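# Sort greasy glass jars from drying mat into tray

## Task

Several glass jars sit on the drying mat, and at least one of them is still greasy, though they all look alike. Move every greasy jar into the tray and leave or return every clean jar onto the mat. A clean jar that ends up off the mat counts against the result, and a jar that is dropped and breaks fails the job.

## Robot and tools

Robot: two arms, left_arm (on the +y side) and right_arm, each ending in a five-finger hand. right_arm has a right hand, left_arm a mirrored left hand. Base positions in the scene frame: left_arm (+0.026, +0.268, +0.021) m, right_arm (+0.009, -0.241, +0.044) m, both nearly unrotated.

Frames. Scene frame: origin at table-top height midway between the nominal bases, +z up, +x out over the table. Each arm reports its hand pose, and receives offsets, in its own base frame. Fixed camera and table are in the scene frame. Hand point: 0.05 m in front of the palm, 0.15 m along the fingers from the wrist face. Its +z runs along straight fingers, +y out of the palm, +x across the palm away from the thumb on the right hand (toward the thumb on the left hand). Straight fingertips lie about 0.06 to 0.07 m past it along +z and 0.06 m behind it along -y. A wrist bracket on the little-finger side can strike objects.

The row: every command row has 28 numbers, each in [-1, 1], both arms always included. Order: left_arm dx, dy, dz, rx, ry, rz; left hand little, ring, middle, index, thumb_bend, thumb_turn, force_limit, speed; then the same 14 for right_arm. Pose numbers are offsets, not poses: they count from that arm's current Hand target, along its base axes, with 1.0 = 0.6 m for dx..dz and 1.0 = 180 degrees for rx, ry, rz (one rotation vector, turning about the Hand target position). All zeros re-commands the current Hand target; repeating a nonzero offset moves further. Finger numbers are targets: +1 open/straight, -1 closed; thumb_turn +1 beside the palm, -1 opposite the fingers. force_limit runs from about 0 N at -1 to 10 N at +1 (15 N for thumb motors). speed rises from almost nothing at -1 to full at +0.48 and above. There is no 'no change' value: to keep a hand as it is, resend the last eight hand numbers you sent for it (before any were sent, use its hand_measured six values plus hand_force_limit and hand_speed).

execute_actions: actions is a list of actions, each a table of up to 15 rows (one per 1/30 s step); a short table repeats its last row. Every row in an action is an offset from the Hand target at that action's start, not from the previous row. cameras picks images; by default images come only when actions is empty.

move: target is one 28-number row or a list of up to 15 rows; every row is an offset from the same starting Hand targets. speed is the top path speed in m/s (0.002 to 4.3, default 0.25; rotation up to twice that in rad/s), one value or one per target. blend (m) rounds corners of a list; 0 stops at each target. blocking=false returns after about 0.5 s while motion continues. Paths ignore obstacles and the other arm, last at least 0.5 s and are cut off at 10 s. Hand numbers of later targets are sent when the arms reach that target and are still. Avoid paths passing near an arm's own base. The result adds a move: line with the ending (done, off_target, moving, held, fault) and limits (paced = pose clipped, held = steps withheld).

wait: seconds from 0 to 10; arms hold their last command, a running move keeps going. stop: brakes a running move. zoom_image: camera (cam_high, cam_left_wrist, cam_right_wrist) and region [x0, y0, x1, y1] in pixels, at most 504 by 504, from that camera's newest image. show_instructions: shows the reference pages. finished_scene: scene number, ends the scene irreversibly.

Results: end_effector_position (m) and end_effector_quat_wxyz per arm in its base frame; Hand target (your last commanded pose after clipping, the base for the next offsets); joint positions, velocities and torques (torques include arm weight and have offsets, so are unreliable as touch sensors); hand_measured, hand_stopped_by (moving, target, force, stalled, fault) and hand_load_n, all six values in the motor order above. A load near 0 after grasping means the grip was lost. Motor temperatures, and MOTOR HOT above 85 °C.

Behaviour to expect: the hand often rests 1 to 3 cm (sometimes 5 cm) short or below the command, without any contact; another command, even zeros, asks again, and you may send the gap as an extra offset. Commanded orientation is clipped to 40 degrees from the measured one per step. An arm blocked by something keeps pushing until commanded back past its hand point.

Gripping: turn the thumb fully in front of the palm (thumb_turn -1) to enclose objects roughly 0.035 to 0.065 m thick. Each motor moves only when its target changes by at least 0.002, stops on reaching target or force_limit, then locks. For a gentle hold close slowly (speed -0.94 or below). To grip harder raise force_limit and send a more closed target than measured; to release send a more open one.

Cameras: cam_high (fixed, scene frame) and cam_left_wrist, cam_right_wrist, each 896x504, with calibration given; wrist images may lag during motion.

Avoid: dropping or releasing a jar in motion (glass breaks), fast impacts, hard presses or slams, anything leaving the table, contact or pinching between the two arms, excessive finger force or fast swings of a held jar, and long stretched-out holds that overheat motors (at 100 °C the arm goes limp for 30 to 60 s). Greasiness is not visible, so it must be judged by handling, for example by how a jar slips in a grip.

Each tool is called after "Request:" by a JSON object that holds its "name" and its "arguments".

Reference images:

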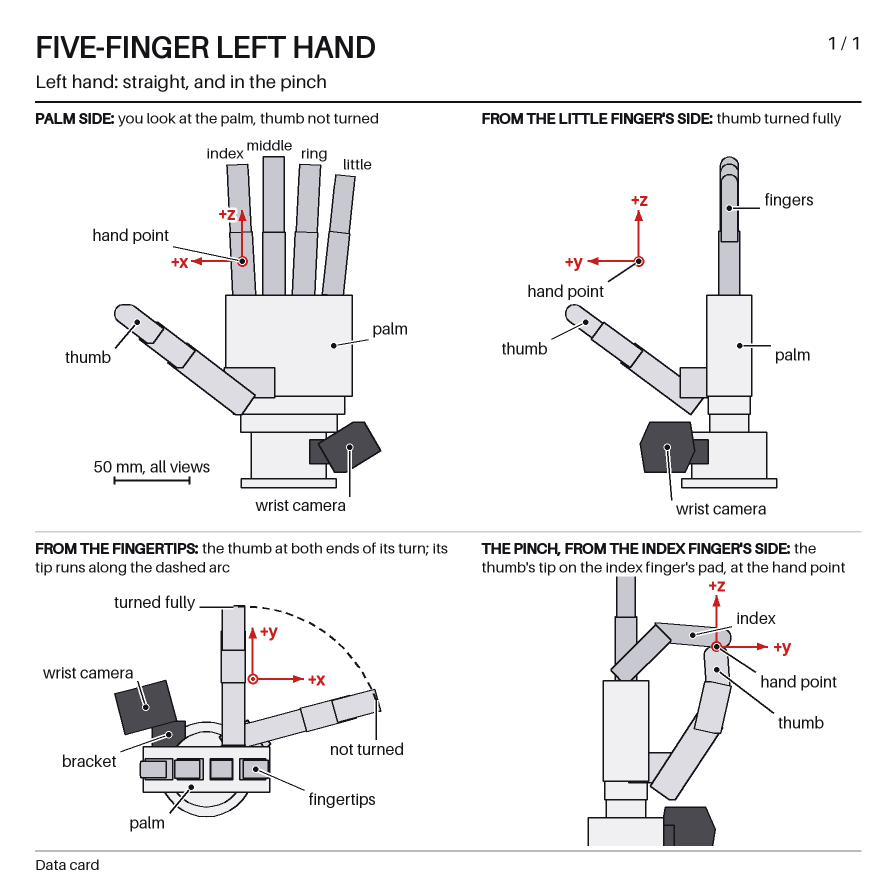

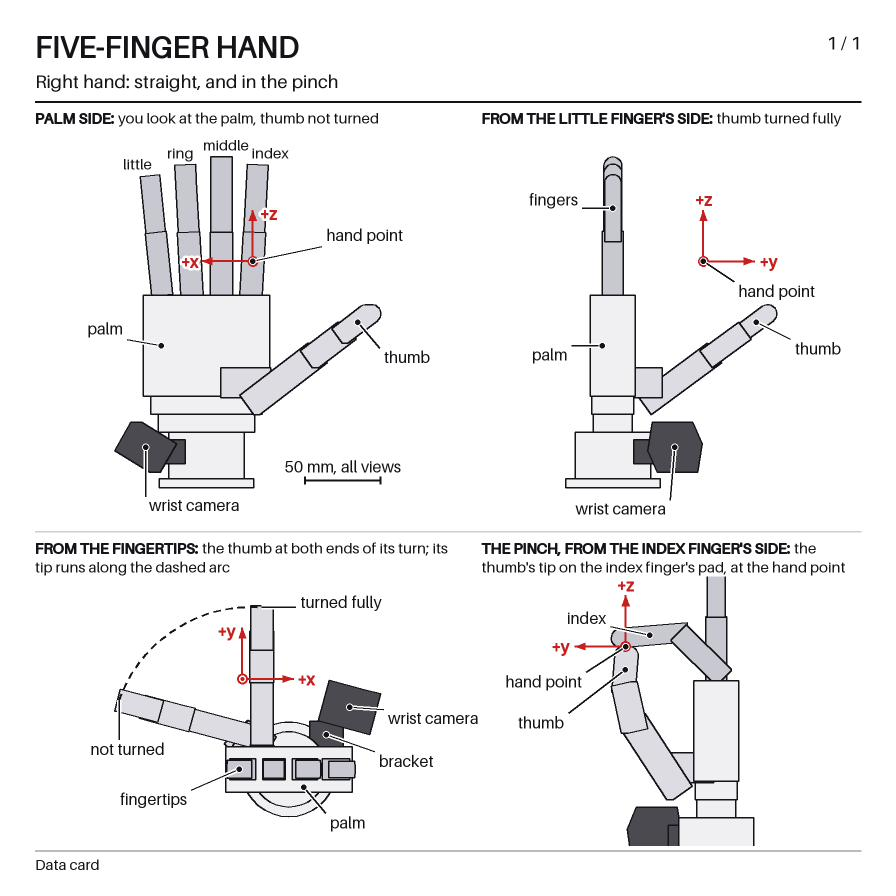

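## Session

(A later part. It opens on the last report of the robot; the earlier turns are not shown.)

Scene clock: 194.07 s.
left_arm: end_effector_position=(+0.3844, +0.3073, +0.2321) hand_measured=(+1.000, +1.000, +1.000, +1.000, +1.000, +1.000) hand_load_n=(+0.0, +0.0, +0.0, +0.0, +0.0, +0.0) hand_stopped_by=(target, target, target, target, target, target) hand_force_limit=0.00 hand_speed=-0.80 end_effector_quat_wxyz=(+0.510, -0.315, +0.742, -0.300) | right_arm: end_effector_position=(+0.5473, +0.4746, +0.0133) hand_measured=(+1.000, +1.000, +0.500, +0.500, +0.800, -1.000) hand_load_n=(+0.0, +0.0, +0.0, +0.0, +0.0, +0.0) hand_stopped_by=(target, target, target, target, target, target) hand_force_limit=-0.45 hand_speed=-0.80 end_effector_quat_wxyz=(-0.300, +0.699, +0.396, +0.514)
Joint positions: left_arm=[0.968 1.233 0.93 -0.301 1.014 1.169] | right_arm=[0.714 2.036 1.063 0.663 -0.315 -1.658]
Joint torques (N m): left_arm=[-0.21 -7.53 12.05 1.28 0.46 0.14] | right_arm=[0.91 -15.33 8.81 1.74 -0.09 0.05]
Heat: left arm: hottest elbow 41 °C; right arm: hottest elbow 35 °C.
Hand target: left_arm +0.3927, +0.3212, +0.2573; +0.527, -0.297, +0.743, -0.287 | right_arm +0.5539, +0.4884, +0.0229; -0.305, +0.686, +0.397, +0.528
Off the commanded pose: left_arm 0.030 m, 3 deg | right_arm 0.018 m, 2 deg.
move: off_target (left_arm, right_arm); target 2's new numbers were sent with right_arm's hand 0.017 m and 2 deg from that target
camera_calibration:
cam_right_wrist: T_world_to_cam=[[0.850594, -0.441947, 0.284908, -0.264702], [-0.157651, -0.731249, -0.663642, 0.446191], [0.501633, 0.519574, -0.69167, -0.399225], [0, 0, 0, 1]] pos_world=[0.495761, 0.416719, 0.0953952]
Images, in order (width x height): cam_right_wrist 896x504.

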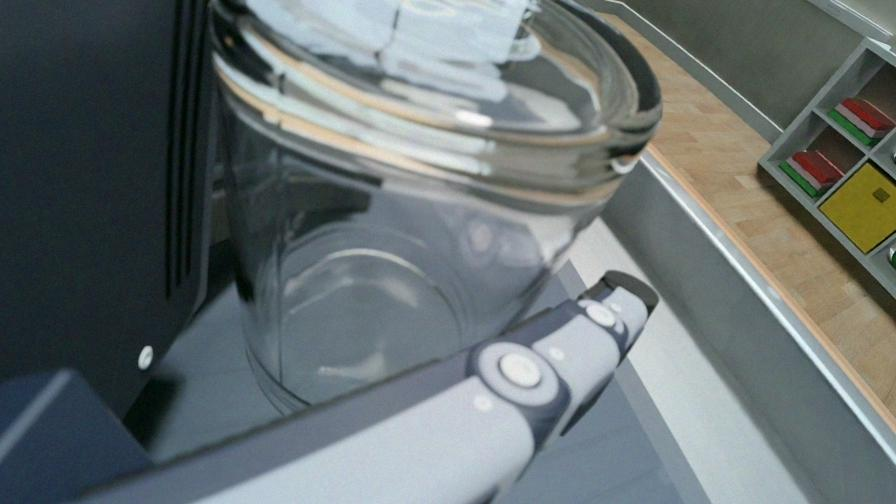

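Request:
{"name": "move", "arguments": {"target": [[0,0,0,0,0,0,1,1,1,1,1,1,0,-0.8,0.01,0.015,0,0,0,0,1,1,0.5,0.5,0.8,-1,-0.45,-0.8],[0,0,0,0,0,0,1,1,1,1,1,1,0,-0.8,0.01,0.015,0,0,0,0,1,1,-0.97,-0.97,-1,-1,0.1,-0.96]], "speed": 0.05, "cameras": ["cam_right_wrist"]}}

Scene clock: 201.20 s.
left_arm: end_effector_position=(+0.3844, +0.3073, +0.2321) hand_measured=(+1.000, +1.000, +1.000, +1.000, +1.000, +1.000) hand_load_n=(+0.0, +0.0, +0.0, +0.0, +0.0, +0.0) hand_stopped_by=(target, target, target, target, target, target) hand_force_limit=0.00 hand_speed=-0.80 end_effector_quat_wxyz=(+0.510, -0.315, +0.742, -0.300) | right_arm: end_effector_position=(+0.5534, +0.4831, +0.0159) hand_measured=(+1.000, +1.000, +0.114, +0.110, +0.614, -1.000) hand_load_n=(+0.0, +0.0, +5.0, +5.5, +10.0, +0.5) hand_stopped_by=(target, target, force, force, force, target) hand_force_limit=0.10 hand_speed=-0.96 end_effector_quat_wxyz=(-0.301, +0.695, +0.396, +0.520)
Joint positions: left_arm=[0.968 1.233 0.93 -0.301 1.014 1.169] | right_arm=[0.719 2.051 1.091 0.663 -0.311 -1.658]
Joint torques (N m): left_arm=[-0.21 -7.47 12.05 1.26 0.46 0.14] | right_arm=[0.85 -15.56 9.44 1.13 -0.06 0.06]
Heat: left arm: hottest elbow 41 °C; right arm: hottest elbow 35 °C.
Hand target: left_arm +0.3927, +0.3212, +0.2573; +0.527, -0.297, +0.743, -0.287 | right_arm +0.5599, +0.4974, +0.0230; -0.305, +0.686, +0.397, +0.528
Off the commanded pose: left_arm 0.030 m, 3 deg | right_arm 0.017 m, 1 deg.
move: off_target (left_arm, right_arm); target 2's new numbers were sent with right_arm's hand 0.021 m and 2 deg from that target
camera_calibration:
cam_right_wrist: T_world_to_cam=[[0.847795, -0.443632, 0.290574, -0.264527], [-0.150143, -0.726289, -0.670791, 0.448693], [0.508626, 0.525066, -0.682353, -0.411546], [0, 0, 0, 1]] pos_world=[0.500956, 0.424617, 0.0970246]
Images, in order (width x height): cam_right_wrist 896x504.

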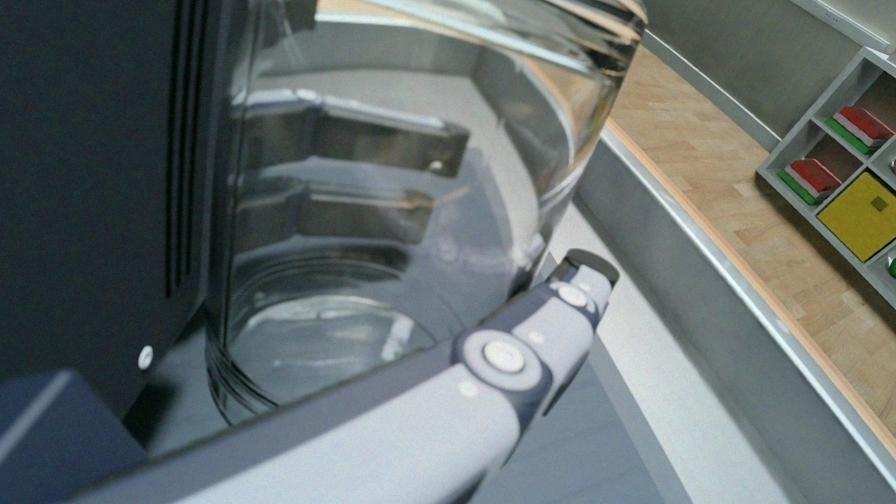

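Request:
{"name": "move", "arguments": {"target": [[0,0,0,0,0,0,1,1,1,1,1,1,0,-0.8,0,0,0.1,0,0,0,1,1,-0.97,-0.97,-1,-1,0.1,-0.96]], "speed": 0.06, "cameras": ["cam_right_wrist"]}}

Scene clock: 203.97 s.
left_arm: end_effector_position=(+0.3844, +0.3073, +0.2321) hand_measured=(+1.000, +1.000, +1.000, +1.000, +1.000, +1.000) hand_load_n=(+0.0, +0.0, +0.0, +0.0, +0.0, +0.0) hand_stopped_by=(target, target, target, target, target, target) hand_force_limit=0.00 hand_speed=-0.80 end_effector_quat_wxyz=(+0.510, -0.315, +0.742, -0.300) | right_arm: end_effector_position=(+0.5491, +0.4794, +0.0335) hand_measured=(+1.000, +1.000, +0.114, +0.110, +0.614, -1.000) hand_load_n=(+0.0, +0.0, +5.0, +5.0, +9.5, +0.5) hand_stopped_by=(target, target, force, force, force, target) hand_force_limit=0.10 hand_speed=-0.96 end_effector_quat_wxyz=(-0.297, +0.711, +0.399, +0.498)
Joint positions: left_arm=[0.968 1.233 0.93 -0.301 1.014 1.169] | right_arm=[0.719 1.984 1.095 0.537 -0.311 -1.657]
Joint torques (N m): left_arm=[-0.15 -7.53 12.05 1.28 0.45 0.14] | right_arm=[0.79 -20.6 10.04 0.94 -0.08 0.05]
Heat: left arm: hottest elbow 41 °C; right arm: hottest elbow 35 °C.
Hand target: left_arm +0.3927, +0.3212, +0.2573; +0.527, -0.297, +0.743, -0.287 | right_arm +0.5600, +0.4973, +0.0830; -0.305, +0.686, +0.397, +0.528
Off the commanded pose: left_arm 0.030 m, 3 deg | right_arm 0.054 m, 5 deg.
move: off_target (left_arm, right_arm)
camera_calibration:
cam_right_wrist: T_world_to_cam=[[0.859346, -0.434084, 0.270362, -0.277891], [-0.177706, -0.749203, -0.638055, 0.482228], [0.479526, 0.500266, -0.720964, -0.366346], [0, 0, 0, 1]] pos_world=[0.500171, 0.423929, 0.118697]
Images, in order (width x height): cam_right_wrist 896x504.

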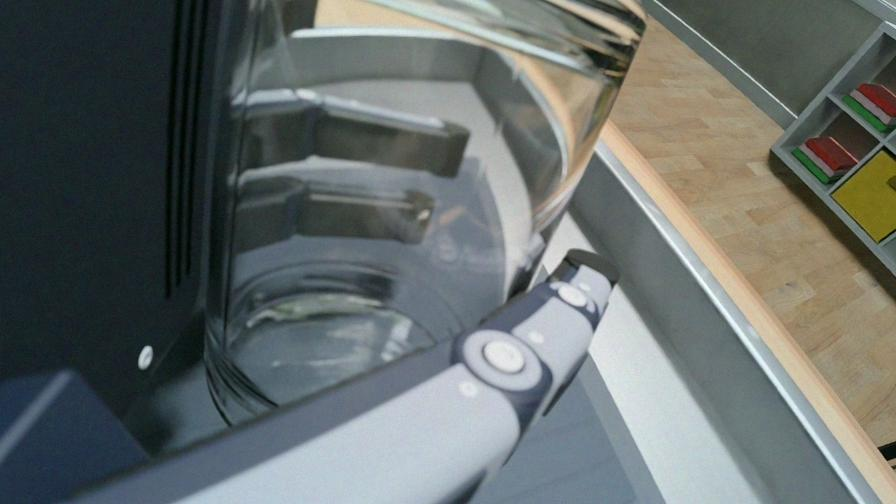

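Request:
{"name": "move", "arguments": {"target": [[0,0,0,0,0,0,1,1,1,1,1,1,0,-0.8,-0.05,-0.083,0.23,0,0,0,1,1,-0.97,-0.97,-1,-1,0.1,-0.96],[0,0,0,0,0,0,1,1,1,1,1,1,0,-0.8,-0.108,-0.745,0.17,0,0,-0.361,1,1,-0.97,-0.97,-1,-1,0.1,-0.96]], "speed": [0.12,0.17], "blend": [0.04,0], "cameras": ["cam_high","cam_right_wrist"]}}

Scene clock: 218.70 s.
left_arm: end_effector_position=(+0.3844, +0.3073, +0.2321) hand_measured=(+1.000, +1.000, +1.000, +1.000, +1.000, +1.000) hand_load_n=(+0.0, +0.0, +0.0, +0.0, +0.0, +0.0) hand_stopped_by=(target, target, target, target, target, target) hand_force_limit=0.00 hand_speed=-0.80 end_effector_quat_wxyz=(+0.510, -0.315, +0.742, -0.300) | right_arm: end_effector_position=(+0.4915, +0.0517, +0.1613) hand_measured=(+1.000, +1.000, +0.114, +0.110, +0.614, -1.000) hand_load_n=(+0.0, +0.0, +5.0, +5.0, +10.0, +1.0) hand_stopped_by=(target, target, force, force, force, target) hand_force_limit=0.10 hand_speed=-0.96 end_effector_quat_wxyz=(+0.035, +0.810, -0.022, +0.584)
Joint positions: left_arm=[0.968 1.233 0.93 -0.301 1.014 1.169] | right_arm=[0.379 1.278 0.609 0.314 0.442 -1.446]
Joint torques (N m): left_arm=[-0.15 -7.59 12.07 1.28 0.46 0.14] | right_arm=[-0.21 -10.29 8.39 1.94 0.18 0.03]
Heat: left arm: hottest elbow 41 °C; right arm: hottest shoulder 35 °C.
Hand target: left_arm +0.3927, +0.3212, +0.2573; +0.527, -0.297, +0.743, -0.287 | right_arm +0.4953, +0.0505, +0.1849; +0.026, +0.792, -0.034, +0.609
Off the commanded pose: left_arm 0.030 m, 3 deg | right_arm 0.024 m, 4 deg.
move: off_target (left_arm, right_arm)
camera_calibration:
cam_right_wrist: T_world_to_cam=[[-0.016957, -0.945833, 0.324209, -0.000123904], [-0.745024, -0.2043, -0.634981, 0.483271], [0.666822, -0.252311, -0.701204, -0.088811], [0, 0, 0, 1]] pos_world=[0.419268, 0.0762069, 0.244633]
Images, in order (width x height): cam_high 896x504, cam_right_wrist 896x504.

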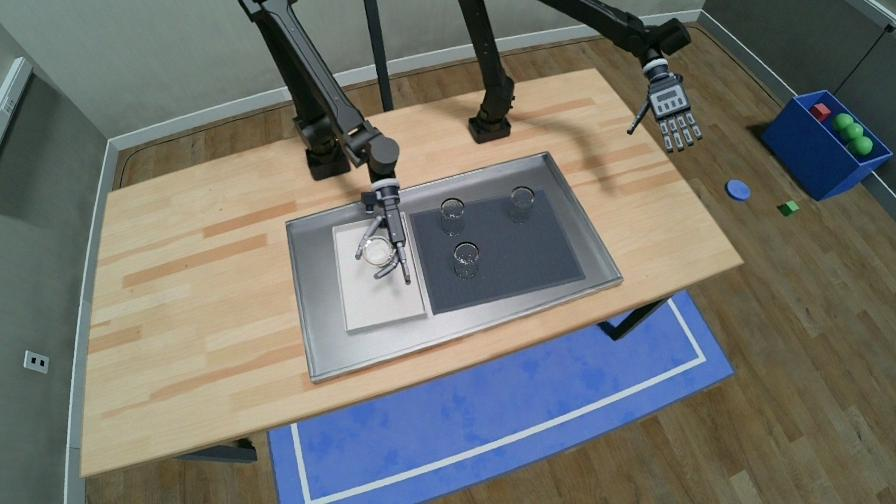

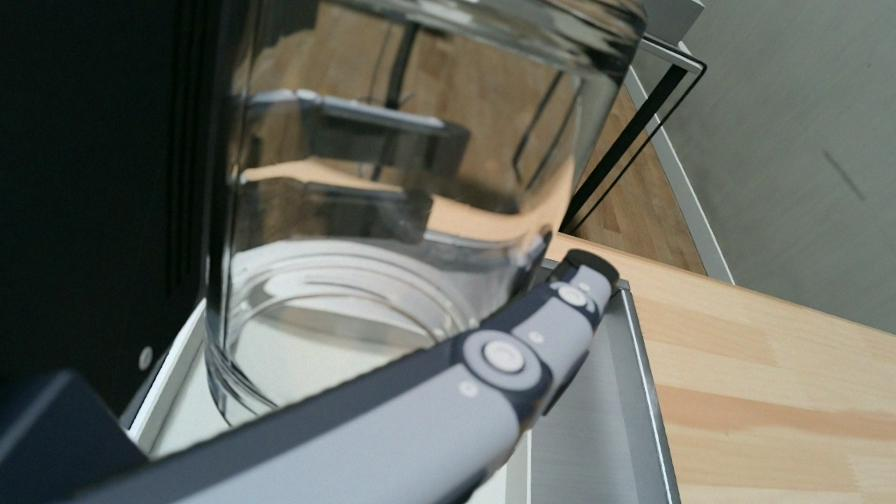

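Request:
{"name": "move", "arguments": {"target": [[0,0,0,0,0,0,1,1,1,1,1,1,0,-0.8,-0.055,-0.025,-0.06,0,-0.03,0,1,1,-0.97,-0.97,-1,-1,0.1,-0.96],[0,0,0,0,0,0,1,1,1,1,1,1,0,-0.8,-0.055,-0.025,-0.235,0,-0.055,0,1,1,-0.97,-0.97,-1,-1,0.1,-0.96]], "speed": [0.12,0.1], "blend": [0.03,0], "cameras": ["cam_high","cam_right_wrist"]}}

Request:
{"name": "zoom_image", "arguments": {"camera": "cam_high", "region": [300, 180, 460, 350]}}

Scene clock: 229.83 s.
left_arm: end_effector_position=(+0.3844, +0.3073, +0.2321) hand_measured=(+1.000, +1.000, +1.000, +1.000, +1.000, +1.000) hand_load_n=(+0.0, +0.0, -0.5, +0.0, +0.0, +0.0) hand_stopped_by=(target, target, target, target, target, target) hand_force_limit=0.00 hand_speed=-0.80 end_effector_quat_wxyz=(+0.510, -0.315, +0.742, -0.300) | right_arm: end_effector_position=(+0.4590, +0.0339, +0.0338) hand_measured=(+1.000, +1.000, +0.114, +0.110, +0.614, -1.000) hand_load_n=(+0.0, +0.0, +4.5, +5.0, +10.0, +0.5) hand_stopped_by=(target, target, force, force, force, target) hand_force_limit=0.10 hand_speed=-0.96 end_effector_quat_wxyz=(+0.024, +0.748, -0.036, +0.662)
Joint positions: left_arm=[0.968 1.233 0.93 -0.301 1.014 1.169] | right_arm=[0.379 1.831 0.361 1.334 0.461 -1.498]
Joint torques (N m): left_arm=[-0.21 -7.53 12.05 1.29 0.45 0.13] | right_arm=[0.38 -9.35 2.56 2 0.14 -0.11]
Heat: left arm: hottest elbow 41 °C; right arm: hottest shoulder 34 °C.
Hand target: left_arm +0.3927, +0.3212, +0.2573; +0.527, -0.297, +0.743, -0.287 | right_arm +0.4623, +0.0356, +0.0440; +0.023, +0.736, -0.036, +0.675
Off the commanded pose: left_arm 0.030 m, 3 deg | right_arm 0.011 m, 2 deg.
move: off_target (left_arm, right_arm); blend cut to 0.0254 m at target 1
camera_calibration:
cam_right_wrist: T_world_to_cam=[[-0.0854198, -0.953827, 0.287954, 0.056743], [-0.603859, -0.18032, -0.776427, 0.313636], [0.792501, -0.240206, -0.560574, -0.223989], [0, 0, 0, 1]] pos_world=[0.37175, 0.0568744, 0.101614]
Images, in order (width x height): cam_high 896x504, cam_right_wrist 896x504.

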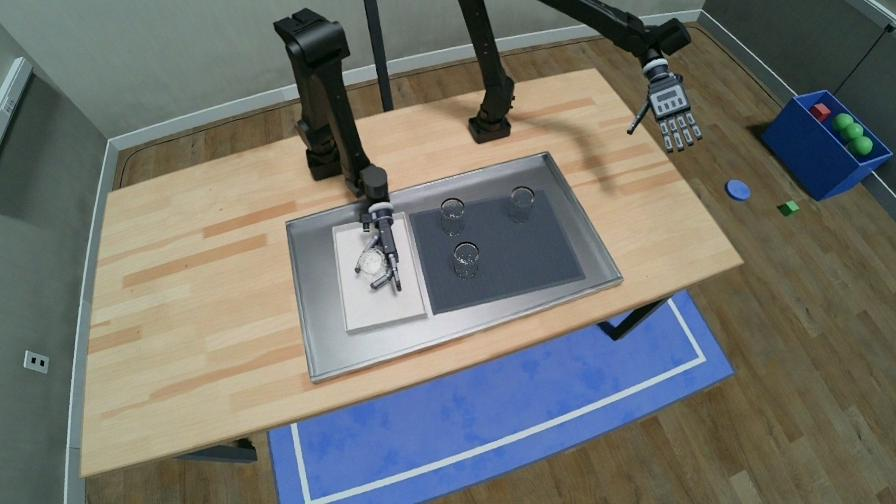

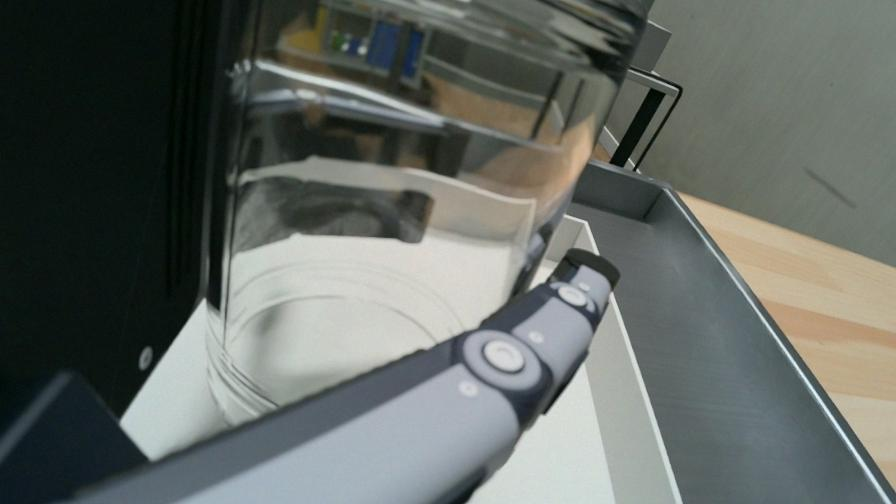

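Scaled by 2.965.

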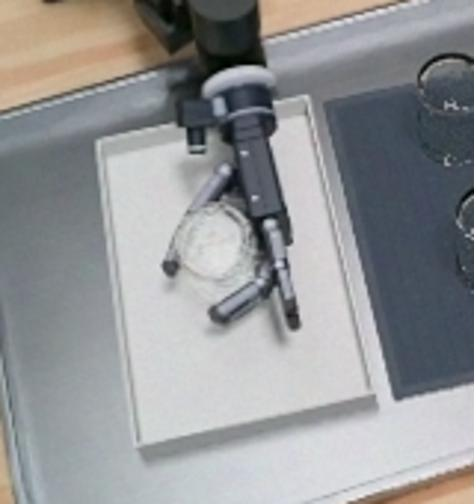

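Request:
{"name": "move", "arguments": {"target": [[0,0,0,0,0,0,1,1,1,1,1,1,0,-0.8,0.025,0,-0.05,0,0,0,1,1,-0.97,-0.97,-1,-1,0.1,-0.96],[0,0,0,0,0,0,1,1,1,1,1,1,0,-0.8,0.025,0,-0.078,0,0,0,1,1,-0.97,-0.97,-1,-1,0.1,-0.96]], "speed": [0.06,0.03], "blend": [0.01,0], "cameras": ["cam_right_wrist"]}}

Scene clock: 235.57 s.
left_arm: end_effector_position=(+0.3844, +0.3073, +0.2321) hand_measured=(+1.000, +1.000, +1.000, +1.000, +1.000, +1.000) hand_load_n=(+0.0, +0.0, +0.0, +0.0, +0.0, +0.0) hand_stopped_by=(target, target, target, target, target, target) hand_force_limit=0.00 hand_speed=-0.80 end_effector_quat_wxyz=(+0.510, -0.315, +0.742, -0.300) | right_arm: end_effector_position=(+0.4733, +0.0388, -0.0020) hand_measured=(+1.000, +1.000, +0.114, +0.110, +0.614, -1.000) hand_load_n=(+0.0, +0.0, +5.0, +5.0, +10.0, +0.5) hand_stopped_by=(target, target, force, force, force, target) hand_force_limit=0.10 hand_speed=-0.96 end_effector_quat_wxyz=(+0.021, +0.740, -0.033, +0.671)
Joint positions: left_arm=[0.968 1.233 0.93 -0.301 1.014 1.169] | right_arm=[0.375 2.036 0.422 1.505 0.449 -1.51]
Joint torques (N m): left_arm=[-0.15 -7.53 12.05 1.28 0.45 0.14] | right_arm=[-0.67 -8.82 2.04 1.59 -0.11 0]
Heat: left arm: hottest elbow 41 °C; right arm: hottest shoulder 34 °C.
Hand target: left_arm +0.3927, +0.3212, +0.2573; +0.527, -0.297, +0.743, -0.287 | right_arm +0.4772, +0.0354, -0.0028; +0.024, +0.736, -0.036, +0.675
Off the commanded pose: left_arm 0.030 m, 3 deg | right_arm 0.005 m, 1 deg.
move: off_target (left_arm); blend cut to 0.0084 m at target 1
camera_calibration:
cam_right_wrist: T_world_to_cam=[[-0.0840208, -0.954192, 0.287154, 0.0723928], [-0.584052, -0.186326, -0.790042, 0.286115], [0.807356, -0.234093, -0.541643, -0.261401], [0, 0, 0, 1]] pos_world=[0.384233, 0.0611953, 0.063669]
Images, in order (width x height): cam_right_wrist 896x504.

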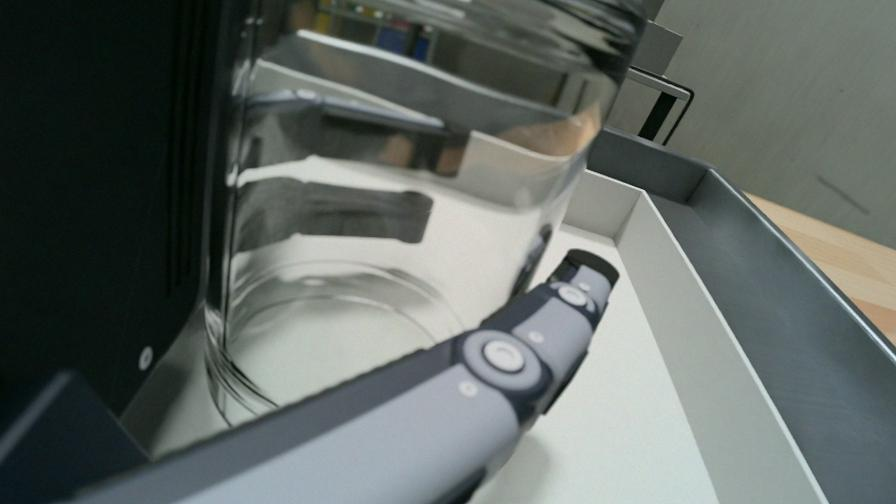

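Request:
{"name": "move", "arguments": {"target": [[0,0,0,0,0,0,1,1,1,1,1,1,0,-0.8,0,0,-0.02,0,0,0,1,1,-0.97,-0.97,-1,-1,0.1,-0.96]], "speed": 0.03, "cameras": ["cam_right_wrist"]}}

Scene clock: 237.67 s.
left_arm: end_effector_position=(+0.3844, +0.3073, +0.2321) hand_measured=(+1.000, +1.000, +1.000, +1.000, +1.000, +1.000) hand_load_n=(+0.0, +0.0, +0.0, +0.0, +0.0, +0.0) hand_stopped_by=(target, target, target, target, target, target) hand_force_limit=0.00 hand_speed=-0.80 end_effector_quat_wxyz=(+0.510, -0.315, +0.742, -0.300) | right_arm: end_effector_position=(+0.4781, +0.0404, -0.0033) hand_measured=(+1.000, +1.000, +0.114, +0.110, +0.614, -1.000) hand_load_n=(+0.0, +0.0, +4.5, +5.0, +10.0, +0.0) hand_stopped_by=(target, target, force, force, force, target) hand_force_limit=0.10 hand_speed=-0.96 end_effector_quat_wxyz=(+0.020, +0.731, -0.034, +0.682)
Joint positions: left_arm=[0.968 1.233 0.93 -0.301 1.014 1.169] | right_arm=[0.375 2.075 0.439 1.559 0.449 -1.519]
Joint torques (N m): left_arm=[-0.26 -7.53 12.07 1.26 0.46 0.14] | right_arm=[-0.67 -8 1.36 1.02 -0.09 0.11]
Heat: left arm: hottest elbow 41 °C; right arm: hottest shoulder 34 °C.
Hand target: left_arm +0.3927, +0.3212, +0.2573; +0.527, -0.297, +0.743, -0.287 | right_arm +0.4773, +0.0355, -0.0149; +0.023, +0.736, -0.036, +0.675
Off the commanded pose: left_arm 0.030 m, 3 deg | right_arm 0.013 m, 1 deg.
joint sent to its limit (right arm) — joint 4 (wrist pitch), upper limit. The joint targets still meet the commanded pose.
move: off_target (left_arm, right_arm)
camera_calibration:
cam_right_wrist: T_world_to_cam=[[-0.0914149, -0.954971, 0.282265, 0.0781598], [-0.560941, -0.184821, -0.806961, 0.277116], [0.822793, -0.232102, -0.518787, -0.272992], [0, 0, 0, 1]] pos_world=[0.387207, 0.062495, 0.0599352]
Images, in order (width x height): cam_right_wrist 896x504.

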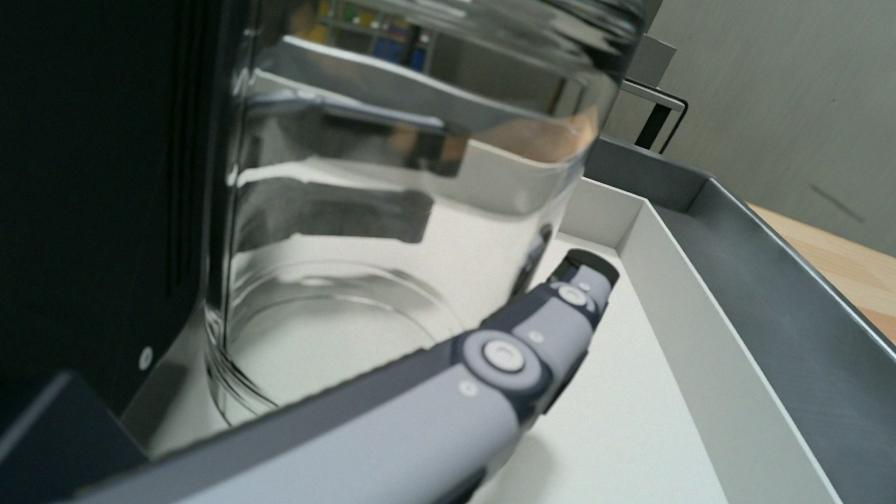

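Request:
{"name": "move", "arguments": {"target": [[0,0,0,0,0,0,1,1,1,1,1,1,0,-0.8,0,0,0.02,0,0,0,1,1,-0.97,-0.97,-1,-1,0.1,-0.96],[0,0,0,0,0,0,1,1,1,1,1,1,0,-0.8,0,0,0.02,0,0,0,1,1,0.45,0.45,0.75,-1,0.1,-0.8],[0,0,0,0,0,0,1,1,1,1,1,1,0,-0.8,0,0,0.035,0,0,0,1,1,1,1,1,-1,0.1,-0.4],[0,0,0,0,0,0,1,1,1,1,1,1,0,-0.8,-0.16,0.014,0.06,0,0,0,1,1,1,1,1,-1,-0.75,-0.5],[0,0,0,0,0,0,1,1,1,1,1,1,0,-0.8,-0.16,0.014,0.3,0,0.06,0,1,1,1,1,1,-1,-0.75,-0.5]], "speed": [0.03,0.03,0.03,0.07,0.15], "blend": [0,0,0,0.01,0], "cameras": ["cam_high","cam_right_wrist"]}}

Scene clock: 249.03 s.
left_arm: end_effector_position=(+0.3844, +0.3073, +0.2321) hand_measured=(+1.000, +1.000, +1.000, +1.000, +1.000, +1.000) hand_load_n=(+0.0, +0.0, +0.0, +0.0, +0.0, +0.0) hand_stopped_by=(target, target, target, target, target, target) hand_force_limit=0.00 hand_speed=-0.80 end_effector_quat_wxyz=(+0.510, -0.315, +0.742, -0.300) | right_arm: end_effector_position=(+0.3687, +0.0403, +0.1454) hand_measured=(+1.000, +1.000, +1.000, +1.000, +1.000, -1.000) hand_load_n=(+0.0, +0.0, +0.0, +0.0, +0.0, +0.5) hand_stopped_by=(target, target, target, target, target, target) hand_force_limit=-0.75 hand_speed=-0.50 end_effector_quat_wxyz=(+0.035, +0.806, -0.021, +0.591)
Joint positions: left_arm=[0.968 1.233 0.93 -0.301 1.014 1.169] | right_arm=[0.534 0.913 0.318 0.228 0.586 -1.394]
Joint torques (N m): left_arm=[-0.15 -7.59 12.07 1.31 0.46 0.14] | right_arm=[-0.67 -2.37 12.19 0.59 0.03 0.13]
Heat: left arm: hottest elbow 42 °C; right arm: hottest shoulder 33 °C.
Hand target: left_arm +0.3927, +0.3212, +0.2573; +0.527, -0.297, +0.743, -0.287 | right_arm +0.3813, +0.0438, +0.1652; +0.027, +0.797, -0.034, +0.603
Off the commanded pose: left_arm 0.030 m, 3 deg | right_arm 0.024 m, 2 deg.
move: off_target (left_arm, right_arm); blend cut to 0 m at target 4; target 4's new numbers were sent with right_arm's hand 0.011 m and 4 deg from that target
camera_calibration:
cam_right_wrist: T_world_to_cam=[[-0.0197131, -0.945516, 0.324978, -0.00688682], [-0.734059, -0.206993, -0.64677, 0.377047], [0.678799, -0.251303, -0.689984, -0.027141], [0, 0, 0, 1]] pos_world=[0.295062, 0.0647139, 0.227374]
Images, in order (width x height): cam_high 896x504, cam_right_wrist 896x504.

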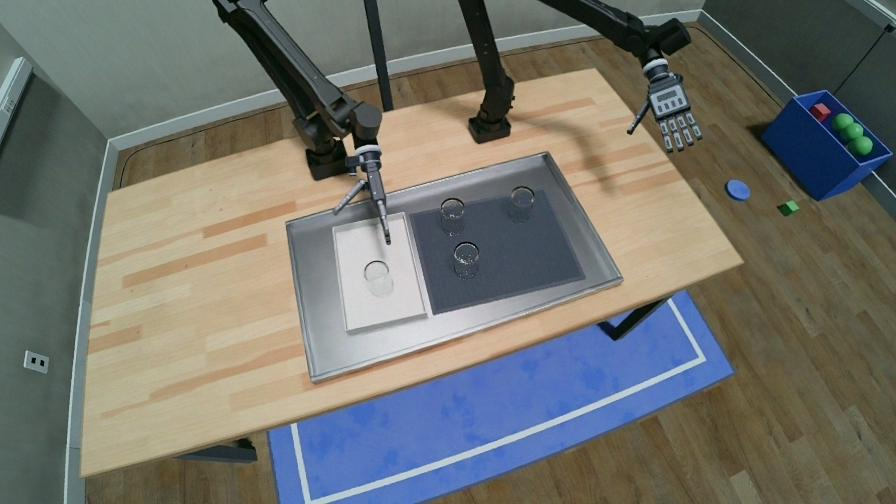

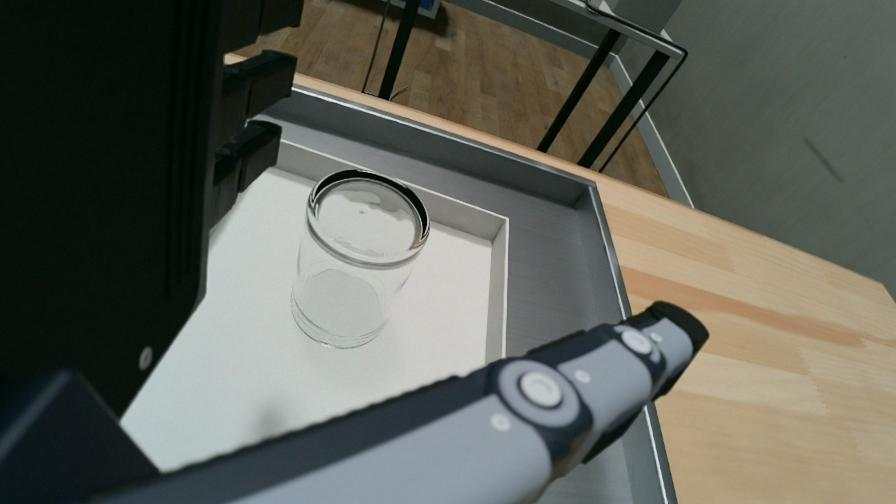

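Request:
{"name": "move", "arguments": {"target": [[0,0,0,0,0,0,1,1,1,1,1,1,0,-0.8,-0.01,0.69,0.008,0,0,0.194,1,1,1,1,1,-1,-0.75,-0.6]], "speed": 0.22, "cameras": ["cam_right_wrist"]}}

Scene clock: 255.50 s.
left_arm: end_effector_position=(+0.3844, +0.3073, +0.2321) hand_measured=(+1.000, +1.000, +1.000, +1.000, +1.000, +1.000) hand_load_n=(-0.5, +0.0, +0.0, +0.0, +0.0, -0.5) hand_stopped_by=(target, target, target, target, target, target) hand_force_limit=0.00 hand_speed=-0.80 end_effector_quat_wxyz=(+0.510, -0.315, +0.742, -0.300) | right_arm: end_effector_position=(+0.3683, +0.4387, +0.1497) hand_measured=(+1.000, +1.000, +1.000, +1.000, +1.000, -1.000) hand_load_n=(+0.0, +0.0, +0.0, +0.0, +0.0, +0.0) hand_stopped_by=(target, target, target, target, target, target) hand_force_limit=-0.75 hand_speed=-0.60 end_effector_quat_wxyz=(-0.139, +0.782, +0.215, +0.569)
Joint positions: left_arm=[0.968 1.233 0.93 -0.301 1.014 1.169] | right_arm=[1.144 1.556 0.866 0.299 0.599 -1.37]
Joint torques (N m): left_arm=[-0.26 -7.59 12.07 1.29 0.46 0.14] | right_arm=[0.5 -10.81 11.82 1.55 0.11 -0.05]
Heat: left arm: hottest elbow 42 °C; right arm: hottest elbow 34 °C.
Hand target: left_arm +0.3927, +0.3212, +0.2573; +0.527, -0.297, +0.743, -0.287 | right_arm +0.3751, +0.4578, +0.1697; -0.155, +0.770, +0.207, +0.583
Off the commanded pose: left_arm 0.030 m, 3 deg | right_arm 0.029 m, 3 deg.
move: off_target (left_arm, right_arm)
camera_calibration:
cam_right_wrist: T_world_to_cam=[[0.516218, -0.794458, 0.319931, 0.105411], [-0.504635, -0.583965, -0.635868, 0.541311], [0.691999, 0.166798, -0.702365, -0.110122], [0, 0, 0, 1]] pos_world=[0.294954, 0.41822, 0.233132]
Images, in order (width x height): cam_right_wrist 896x504.

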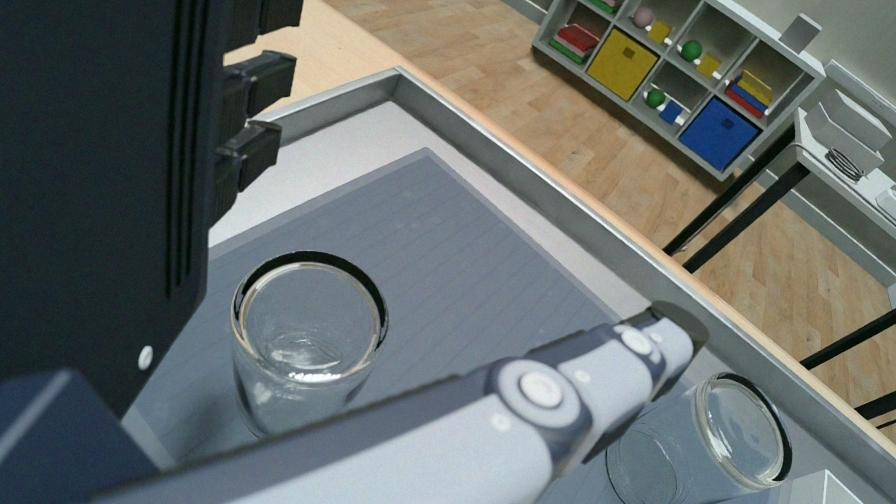

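Request:
{"name": "move", "arguments": {"target": [[0,0,0,0,0,0,1,1,1,1,1,1,0,-0.8,-0.0307,-0.0042,-0.1545,0,0,0,1,1,1,1,1,-1,-0.75,-0.6]], "speed": 0.14, "cameras": ["cam_right_wrist"]}}

Scene clock: 261.93 s.
left_arm: end_effector_position=(+0.3844, +0.3073, +0.2321) hand_measured=(+1.000, +1.000, +1.000, +1.000, +1.000, +1.000) hand_load_n=(+0.0, +0.0, +0.0, +0.0, +0.0, -0.5) hand_stopped_by=(target, target, target, target, target, target) hand_force_limit=0.00 hand_speed=-0.80 end_effector_quat_wxyz=(+0.510, -0.315, +0.742, -0.300) | right_arm: end_effector_position=(+0.3598, +0.4497, +0.0745) hand_measured=(+1.000, +1.000, +1.000, +1.000, +1.000, -1.000) hand_load_n=(+0.0, +0.0, +0.0, +0.0, +0.0, +0.5) hand_stopped_by=(target, target, target, target, target, target) hand_force_limit=-0.75 hand_speed=-0.60 end_effector_quat_wxyz=(-0.146, +0.774, +0.211, +0.579)
Joint positions: left_arm=[0.968 1.233 0.93 -0.301 1.014 1.169] | right_arm=[1.173 1.744 0.812 0.568 0.627 -1.371]
Joint torques (N m): left_arm=[-0.32 -7.53 12.04 1.26 0.45 0.14] | right_arm=[0.85 -12.4 6.37 1.59 0.26 0.11]
Heat: left arm: hottest elbow 42 °C; right arm: hottest elbow 34 °C.
Hand target: left_arm +0.3927, +0.3212, +0.2573; +0.527, -0.297, +0.743, -0.287 | right_arm +0.3569, +0.4553, +0.0772; -0.155, +0.770, +0.207, +0.583
Off the commanded pose: left_arm 0.030 m, 3 deg | right_arm 0.007 m, 1 deg.
move: off_target (left_arm)
camera_calibration:
cam_right_wrist: T_world_to_cam=[[0.51197, -0.799553, 0.314008, 0.146959], [-0.48961, -0.571973, -0.658126, 0.486537], [0.705811, 0.183199, -0.684302, -0.172664], [0, 0, 0, 1]] pos_world=[0.284843, 0.427419, 0.155902]
Images, in order (width x height): cam_right_wrist 896x504.

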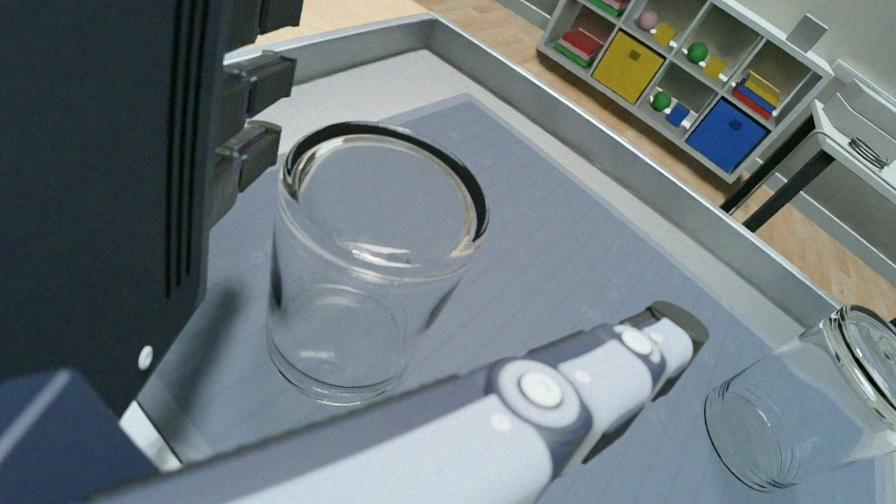

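Request:
{"name": "move", "arguments": {"target": [[0,0,0,0,0,0,1,1,1,1,1,1,0,-0.8,0,0,-0.096,0,0,0,1,1,1,1,1,-1,-0.75,-0.6],[0,0,0,0,0,0,1,1,1,1,1,1,0,-0.8,0.08,0.044,-0.096,0,0,0,1,1,1,1,1,-1,-0.75,-0.6],[0,0,0,0,0,0,1,1,1,1,1,1,0,-0.8,0.08,0.044,-0.096,0,0,0,1,1,0.4,0.53,0.8,-1,-0.75,-0.6]], "speed": [0.08,0.06,0.06], "cameras": ["cam_right_wrist"]}}

Request:
{"name": "move", "arguments": {"target": [[0,0,0,0,0,0,1,1,1,1,1,1,0,-0.8,0,0,0,0,0,0,1,1,-1,-1,-1,-1,-0.75,-0.96]], "speed": 0.05, "cameras": ["cam_right_wrist"]}}

Scene clock: 270.17 s.
left_arm: end_effector_position=(+0.3844, +0.3073, +0.2321) hand_measured=(+1.000, +1.000, +1.000, +1.000, +1.000, +1.000) hand_load_n=(+0.0, +0.0, +0.0, +0.0, +0.0, +0.0) hand_stopped_by=(target, target, target, target, target, target) hand_force_limit=0.00 hand_speed=-0.80 end_effector_quat_wxyz=(+0.510, -0.315, +0.742, -0.300) | right_arm: end_effector_position=(+0.3952, +0.4729, +0.0159) hand_measured=(+1.000, +1.000, +0.400, +0.530, +0.802, -1.000) hand_load_n=(+0.0, +0.0, +0.0, +0.0, +1.5, +0.5) hand_stopped_by=(target, target, target, target, target, target) hand_force_limit=-0.75 hand_speed=-0.60 end_effector_quat_wxyz=(-0.155, +0.772, +0.210, +0.579)
Joint positions: left_arm=[0.968 1.233 0.93 -0.301 1.014 1.169] | right_arm=[1.12 1.951 0.897 0.714 0.567 -1.387]
Joint torques (N m): left_arm=[-0.15 -7.53 12.08 1.28 0.45 0.14] | right_arm=[-0.44 -13.45 8.55 0.57 0.04 -0.03]
Heat: left arm: hottest elbow 42 °C; right arm: hottest elbow 34 °C.
Hand target: left_arm +0.3927, +0.3212, +0.2573; +0.527, -0.297, +0.743, -0.287 | right_arm +0.4048, +0.4818, +0.0195; -0.155, +0.770, +0.207, +0.583
Off the commanded pose: left_arm 0.030 m, 3 deg | right_arm 0.014 m, 1 deg.
move: off_target (left_arm, right_arm); target 3's new numbers were sent with right_arm's hand 0.014 m and 1 deg from that target
camera_calibration:
cam_right_wrist: T_world_to_cam=[[0.519494, -0.800376, 0.299207, 0.163369], [-0.485715, -0.564694, -0.667235, 0.473648], [0.702999, 0.201295, -0.682109, -0.249423], [0, 0, 0, 1]] pos_world=[0.320533, 0.44843, 0.0970199]
Images, in order (width x height): cam_right_wrist 896x504.

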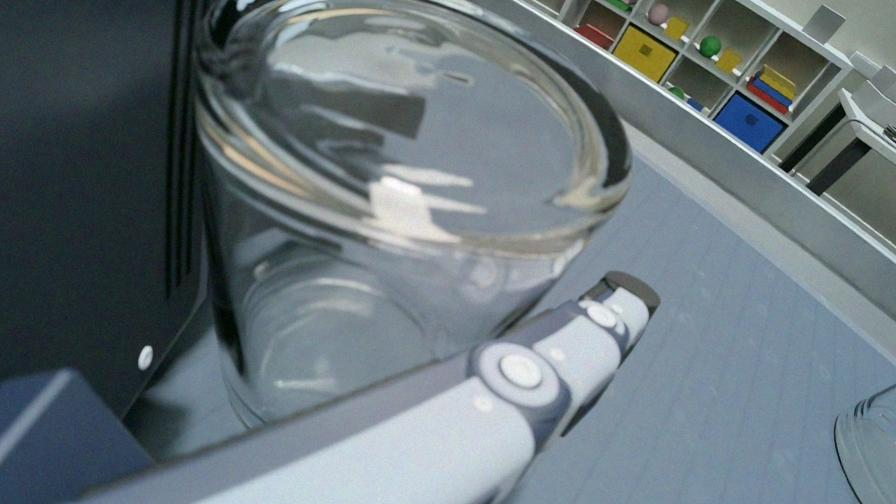

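Scene clock: 273.23 s.
left_arm: end_effector_position=(+0.3844, +0.3073, +0.2321) hand_measured=(+1.000, +1.000, +1.000, +1.000, +1.000, +1.000) hand_load_n=(+0.0, +0.0, +0.0, +0.0, +0.0, +0.0) hand_stopped_by=(target, target, target, target, target, target) hand_force_limit=0.00 hand_speed=-0.80 end_effector_quat_wxyz=(+0.510, -0.315, +0.742, -0.300) | right_arm: end_effector_position=(+0.3952, +0.4729, +0.0160) hand_measured=(+1.000, +1.000, +0.078, +0.272, +0.798, -1.000) hand_load_n=(+0.0, +0.0, +1.5, +1.0, +2.5, +0.5) hand_stopped_by=(target, target, force, force, force, target) hand_force_limit=-0.75 hand_speed=-0.96 end_effector_quat_wxyz=(-0.155, +0.772, +0.210, +0.579)
Joint positions: left_arm=[0.968 1.233 0.93 -0.301 1.014 1.169] | right_arm=[1.12 1.951 0.897 0.714 0.566 -1.387]
Joint torques (N m): left_arm=[-0.21 -7.53 12.08 1.26 0.46 0.14] | right_arm=[-0.5 -13.33 8.57 0.57 0.06 -0.04]
Heat: left arm: hottest elbow 42 °C; right arm: hottest elbow 34 °C.
Hand target: left_arm +0.3927, +0.3212, +0.2573; +0.527, -0.297, +0.743, -0.287 | right_arm +0.4048, +0.4818, +0.0195; -0.155, +0.770, +0.207, +0.583
Off the commanded pose: left_arm 0.030 m, 3 deg | right_arm 0.014 m, 1 deg.
move: off_target (left_arm, right_arm)
camera_calibration:
cam_right_wrist: T_world_to_cam=[[0.519832, -0.800063, 0.299455, 0.163178], [-0.485445, -0.565097, -0.667089, 0.473785], [0.702935, 0.201405, -0.682143, -0.249468], [0, 0, 0, 1]] pos_world=[0.320532, 0.448531, 0.0970196]
Images, in order (width x height): cam_right_wrist 896x504.

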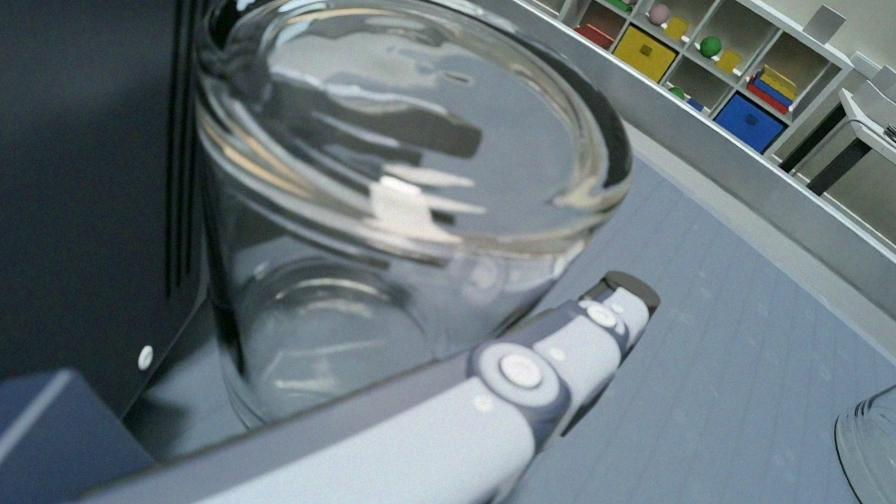

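Loads 1.5/1/2.5. Lift test.

Request:
{"name": "move", "arguments": {"target": [[0,0,0,0,0,0,1,1,1,1,1,1,0,-0.8,0,0,0.085,0,0,0,1,1,-1,-1,-1,-1,-0.75,-0.96]], "speed": 0.05, "cameras": ["cam_right_wrist"]}}

Scene clock: 276.17 s.
left_arm: end_effector_position=(+0.3844, +0.3073, +0.2321) hand_measured=(+1.000, +1.000, +1.000, +1.000, +1.000, +1.000) hand_load_n=(+0.0, +0.0, +0.5, +0.0, +0.0, +0.0) hand_stopped_by=(target, target, target, target, target, target) hand_force_limit=0.00 hand_speed=-0.80 end_effector_quat_wxyz=(+0.510, -0.315, +0.742, -0.300) | right_arm: end_effector_position=(+0.3933, +0.4693, +0.0359) hand_measured=(+1.000, +1.000, +0.078, +0.272, +0.798, -1.000) hand_load_n=(+0.0, +0.0, +1.5, +1.0, +2.0, +0.5) hand_stopped_by=(target, target, force, force, force, target) hand_force_limit=-0.75 hand_speed=-0.96 end_effector_quat_wxyz=(-0.139, +0.782, +0.224, +0.564)
Joint positions: left_arm=[0.968 1.233 0.93 -0.301 1.014 1.169] | right_arm=[1.12 1.88 0.905 0.581 0.564 -1.39]
Joint torques (N m): left_arm=[-0.15 -7.53 12.05 1.28 0.45 0.14] | right_arm=[-0.38 -17.79 8.9 0.77 0.16 -0.01]
Heat: left arm: hottest elbow 42 °C; right arm: hottest elbow 34 °C.
Hand target: left_arm +0.3927, +0.3212, +0.2573; +0.527, -0.297, +0.743, -0.287 | right_arm +0.4048, +0.4818, +0.0705; -0.155, +0.770, +0.207, +0.583
Off the commanded pose: left_arm 0.030 m, 3 deg | right_arm 0.039 m, 4 deg.
move: off_target (left_arm, right_arm)
camera_calibration:
cam_right_wrist: T_world_to_cam=[[0.529155, -0.782677, 0.327736, 0.142344], [-0.49879, -0.599379, -0.626062, 0.504034], [0.686443, 0.167812, -0.707556, -0.210581], [0, 0, 0, 1]] pos_world=[0.320637, 0.448855, 0.119907]
Images, in order (width x height): cam_right_wrist 896x504.

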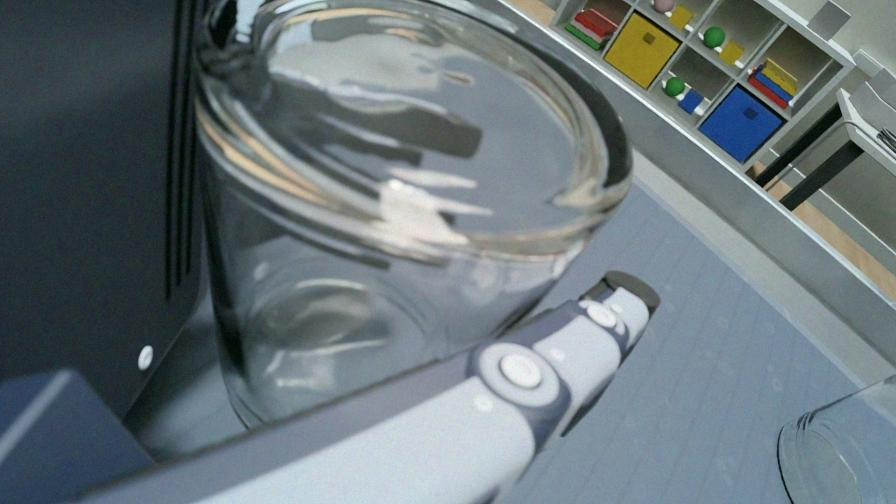

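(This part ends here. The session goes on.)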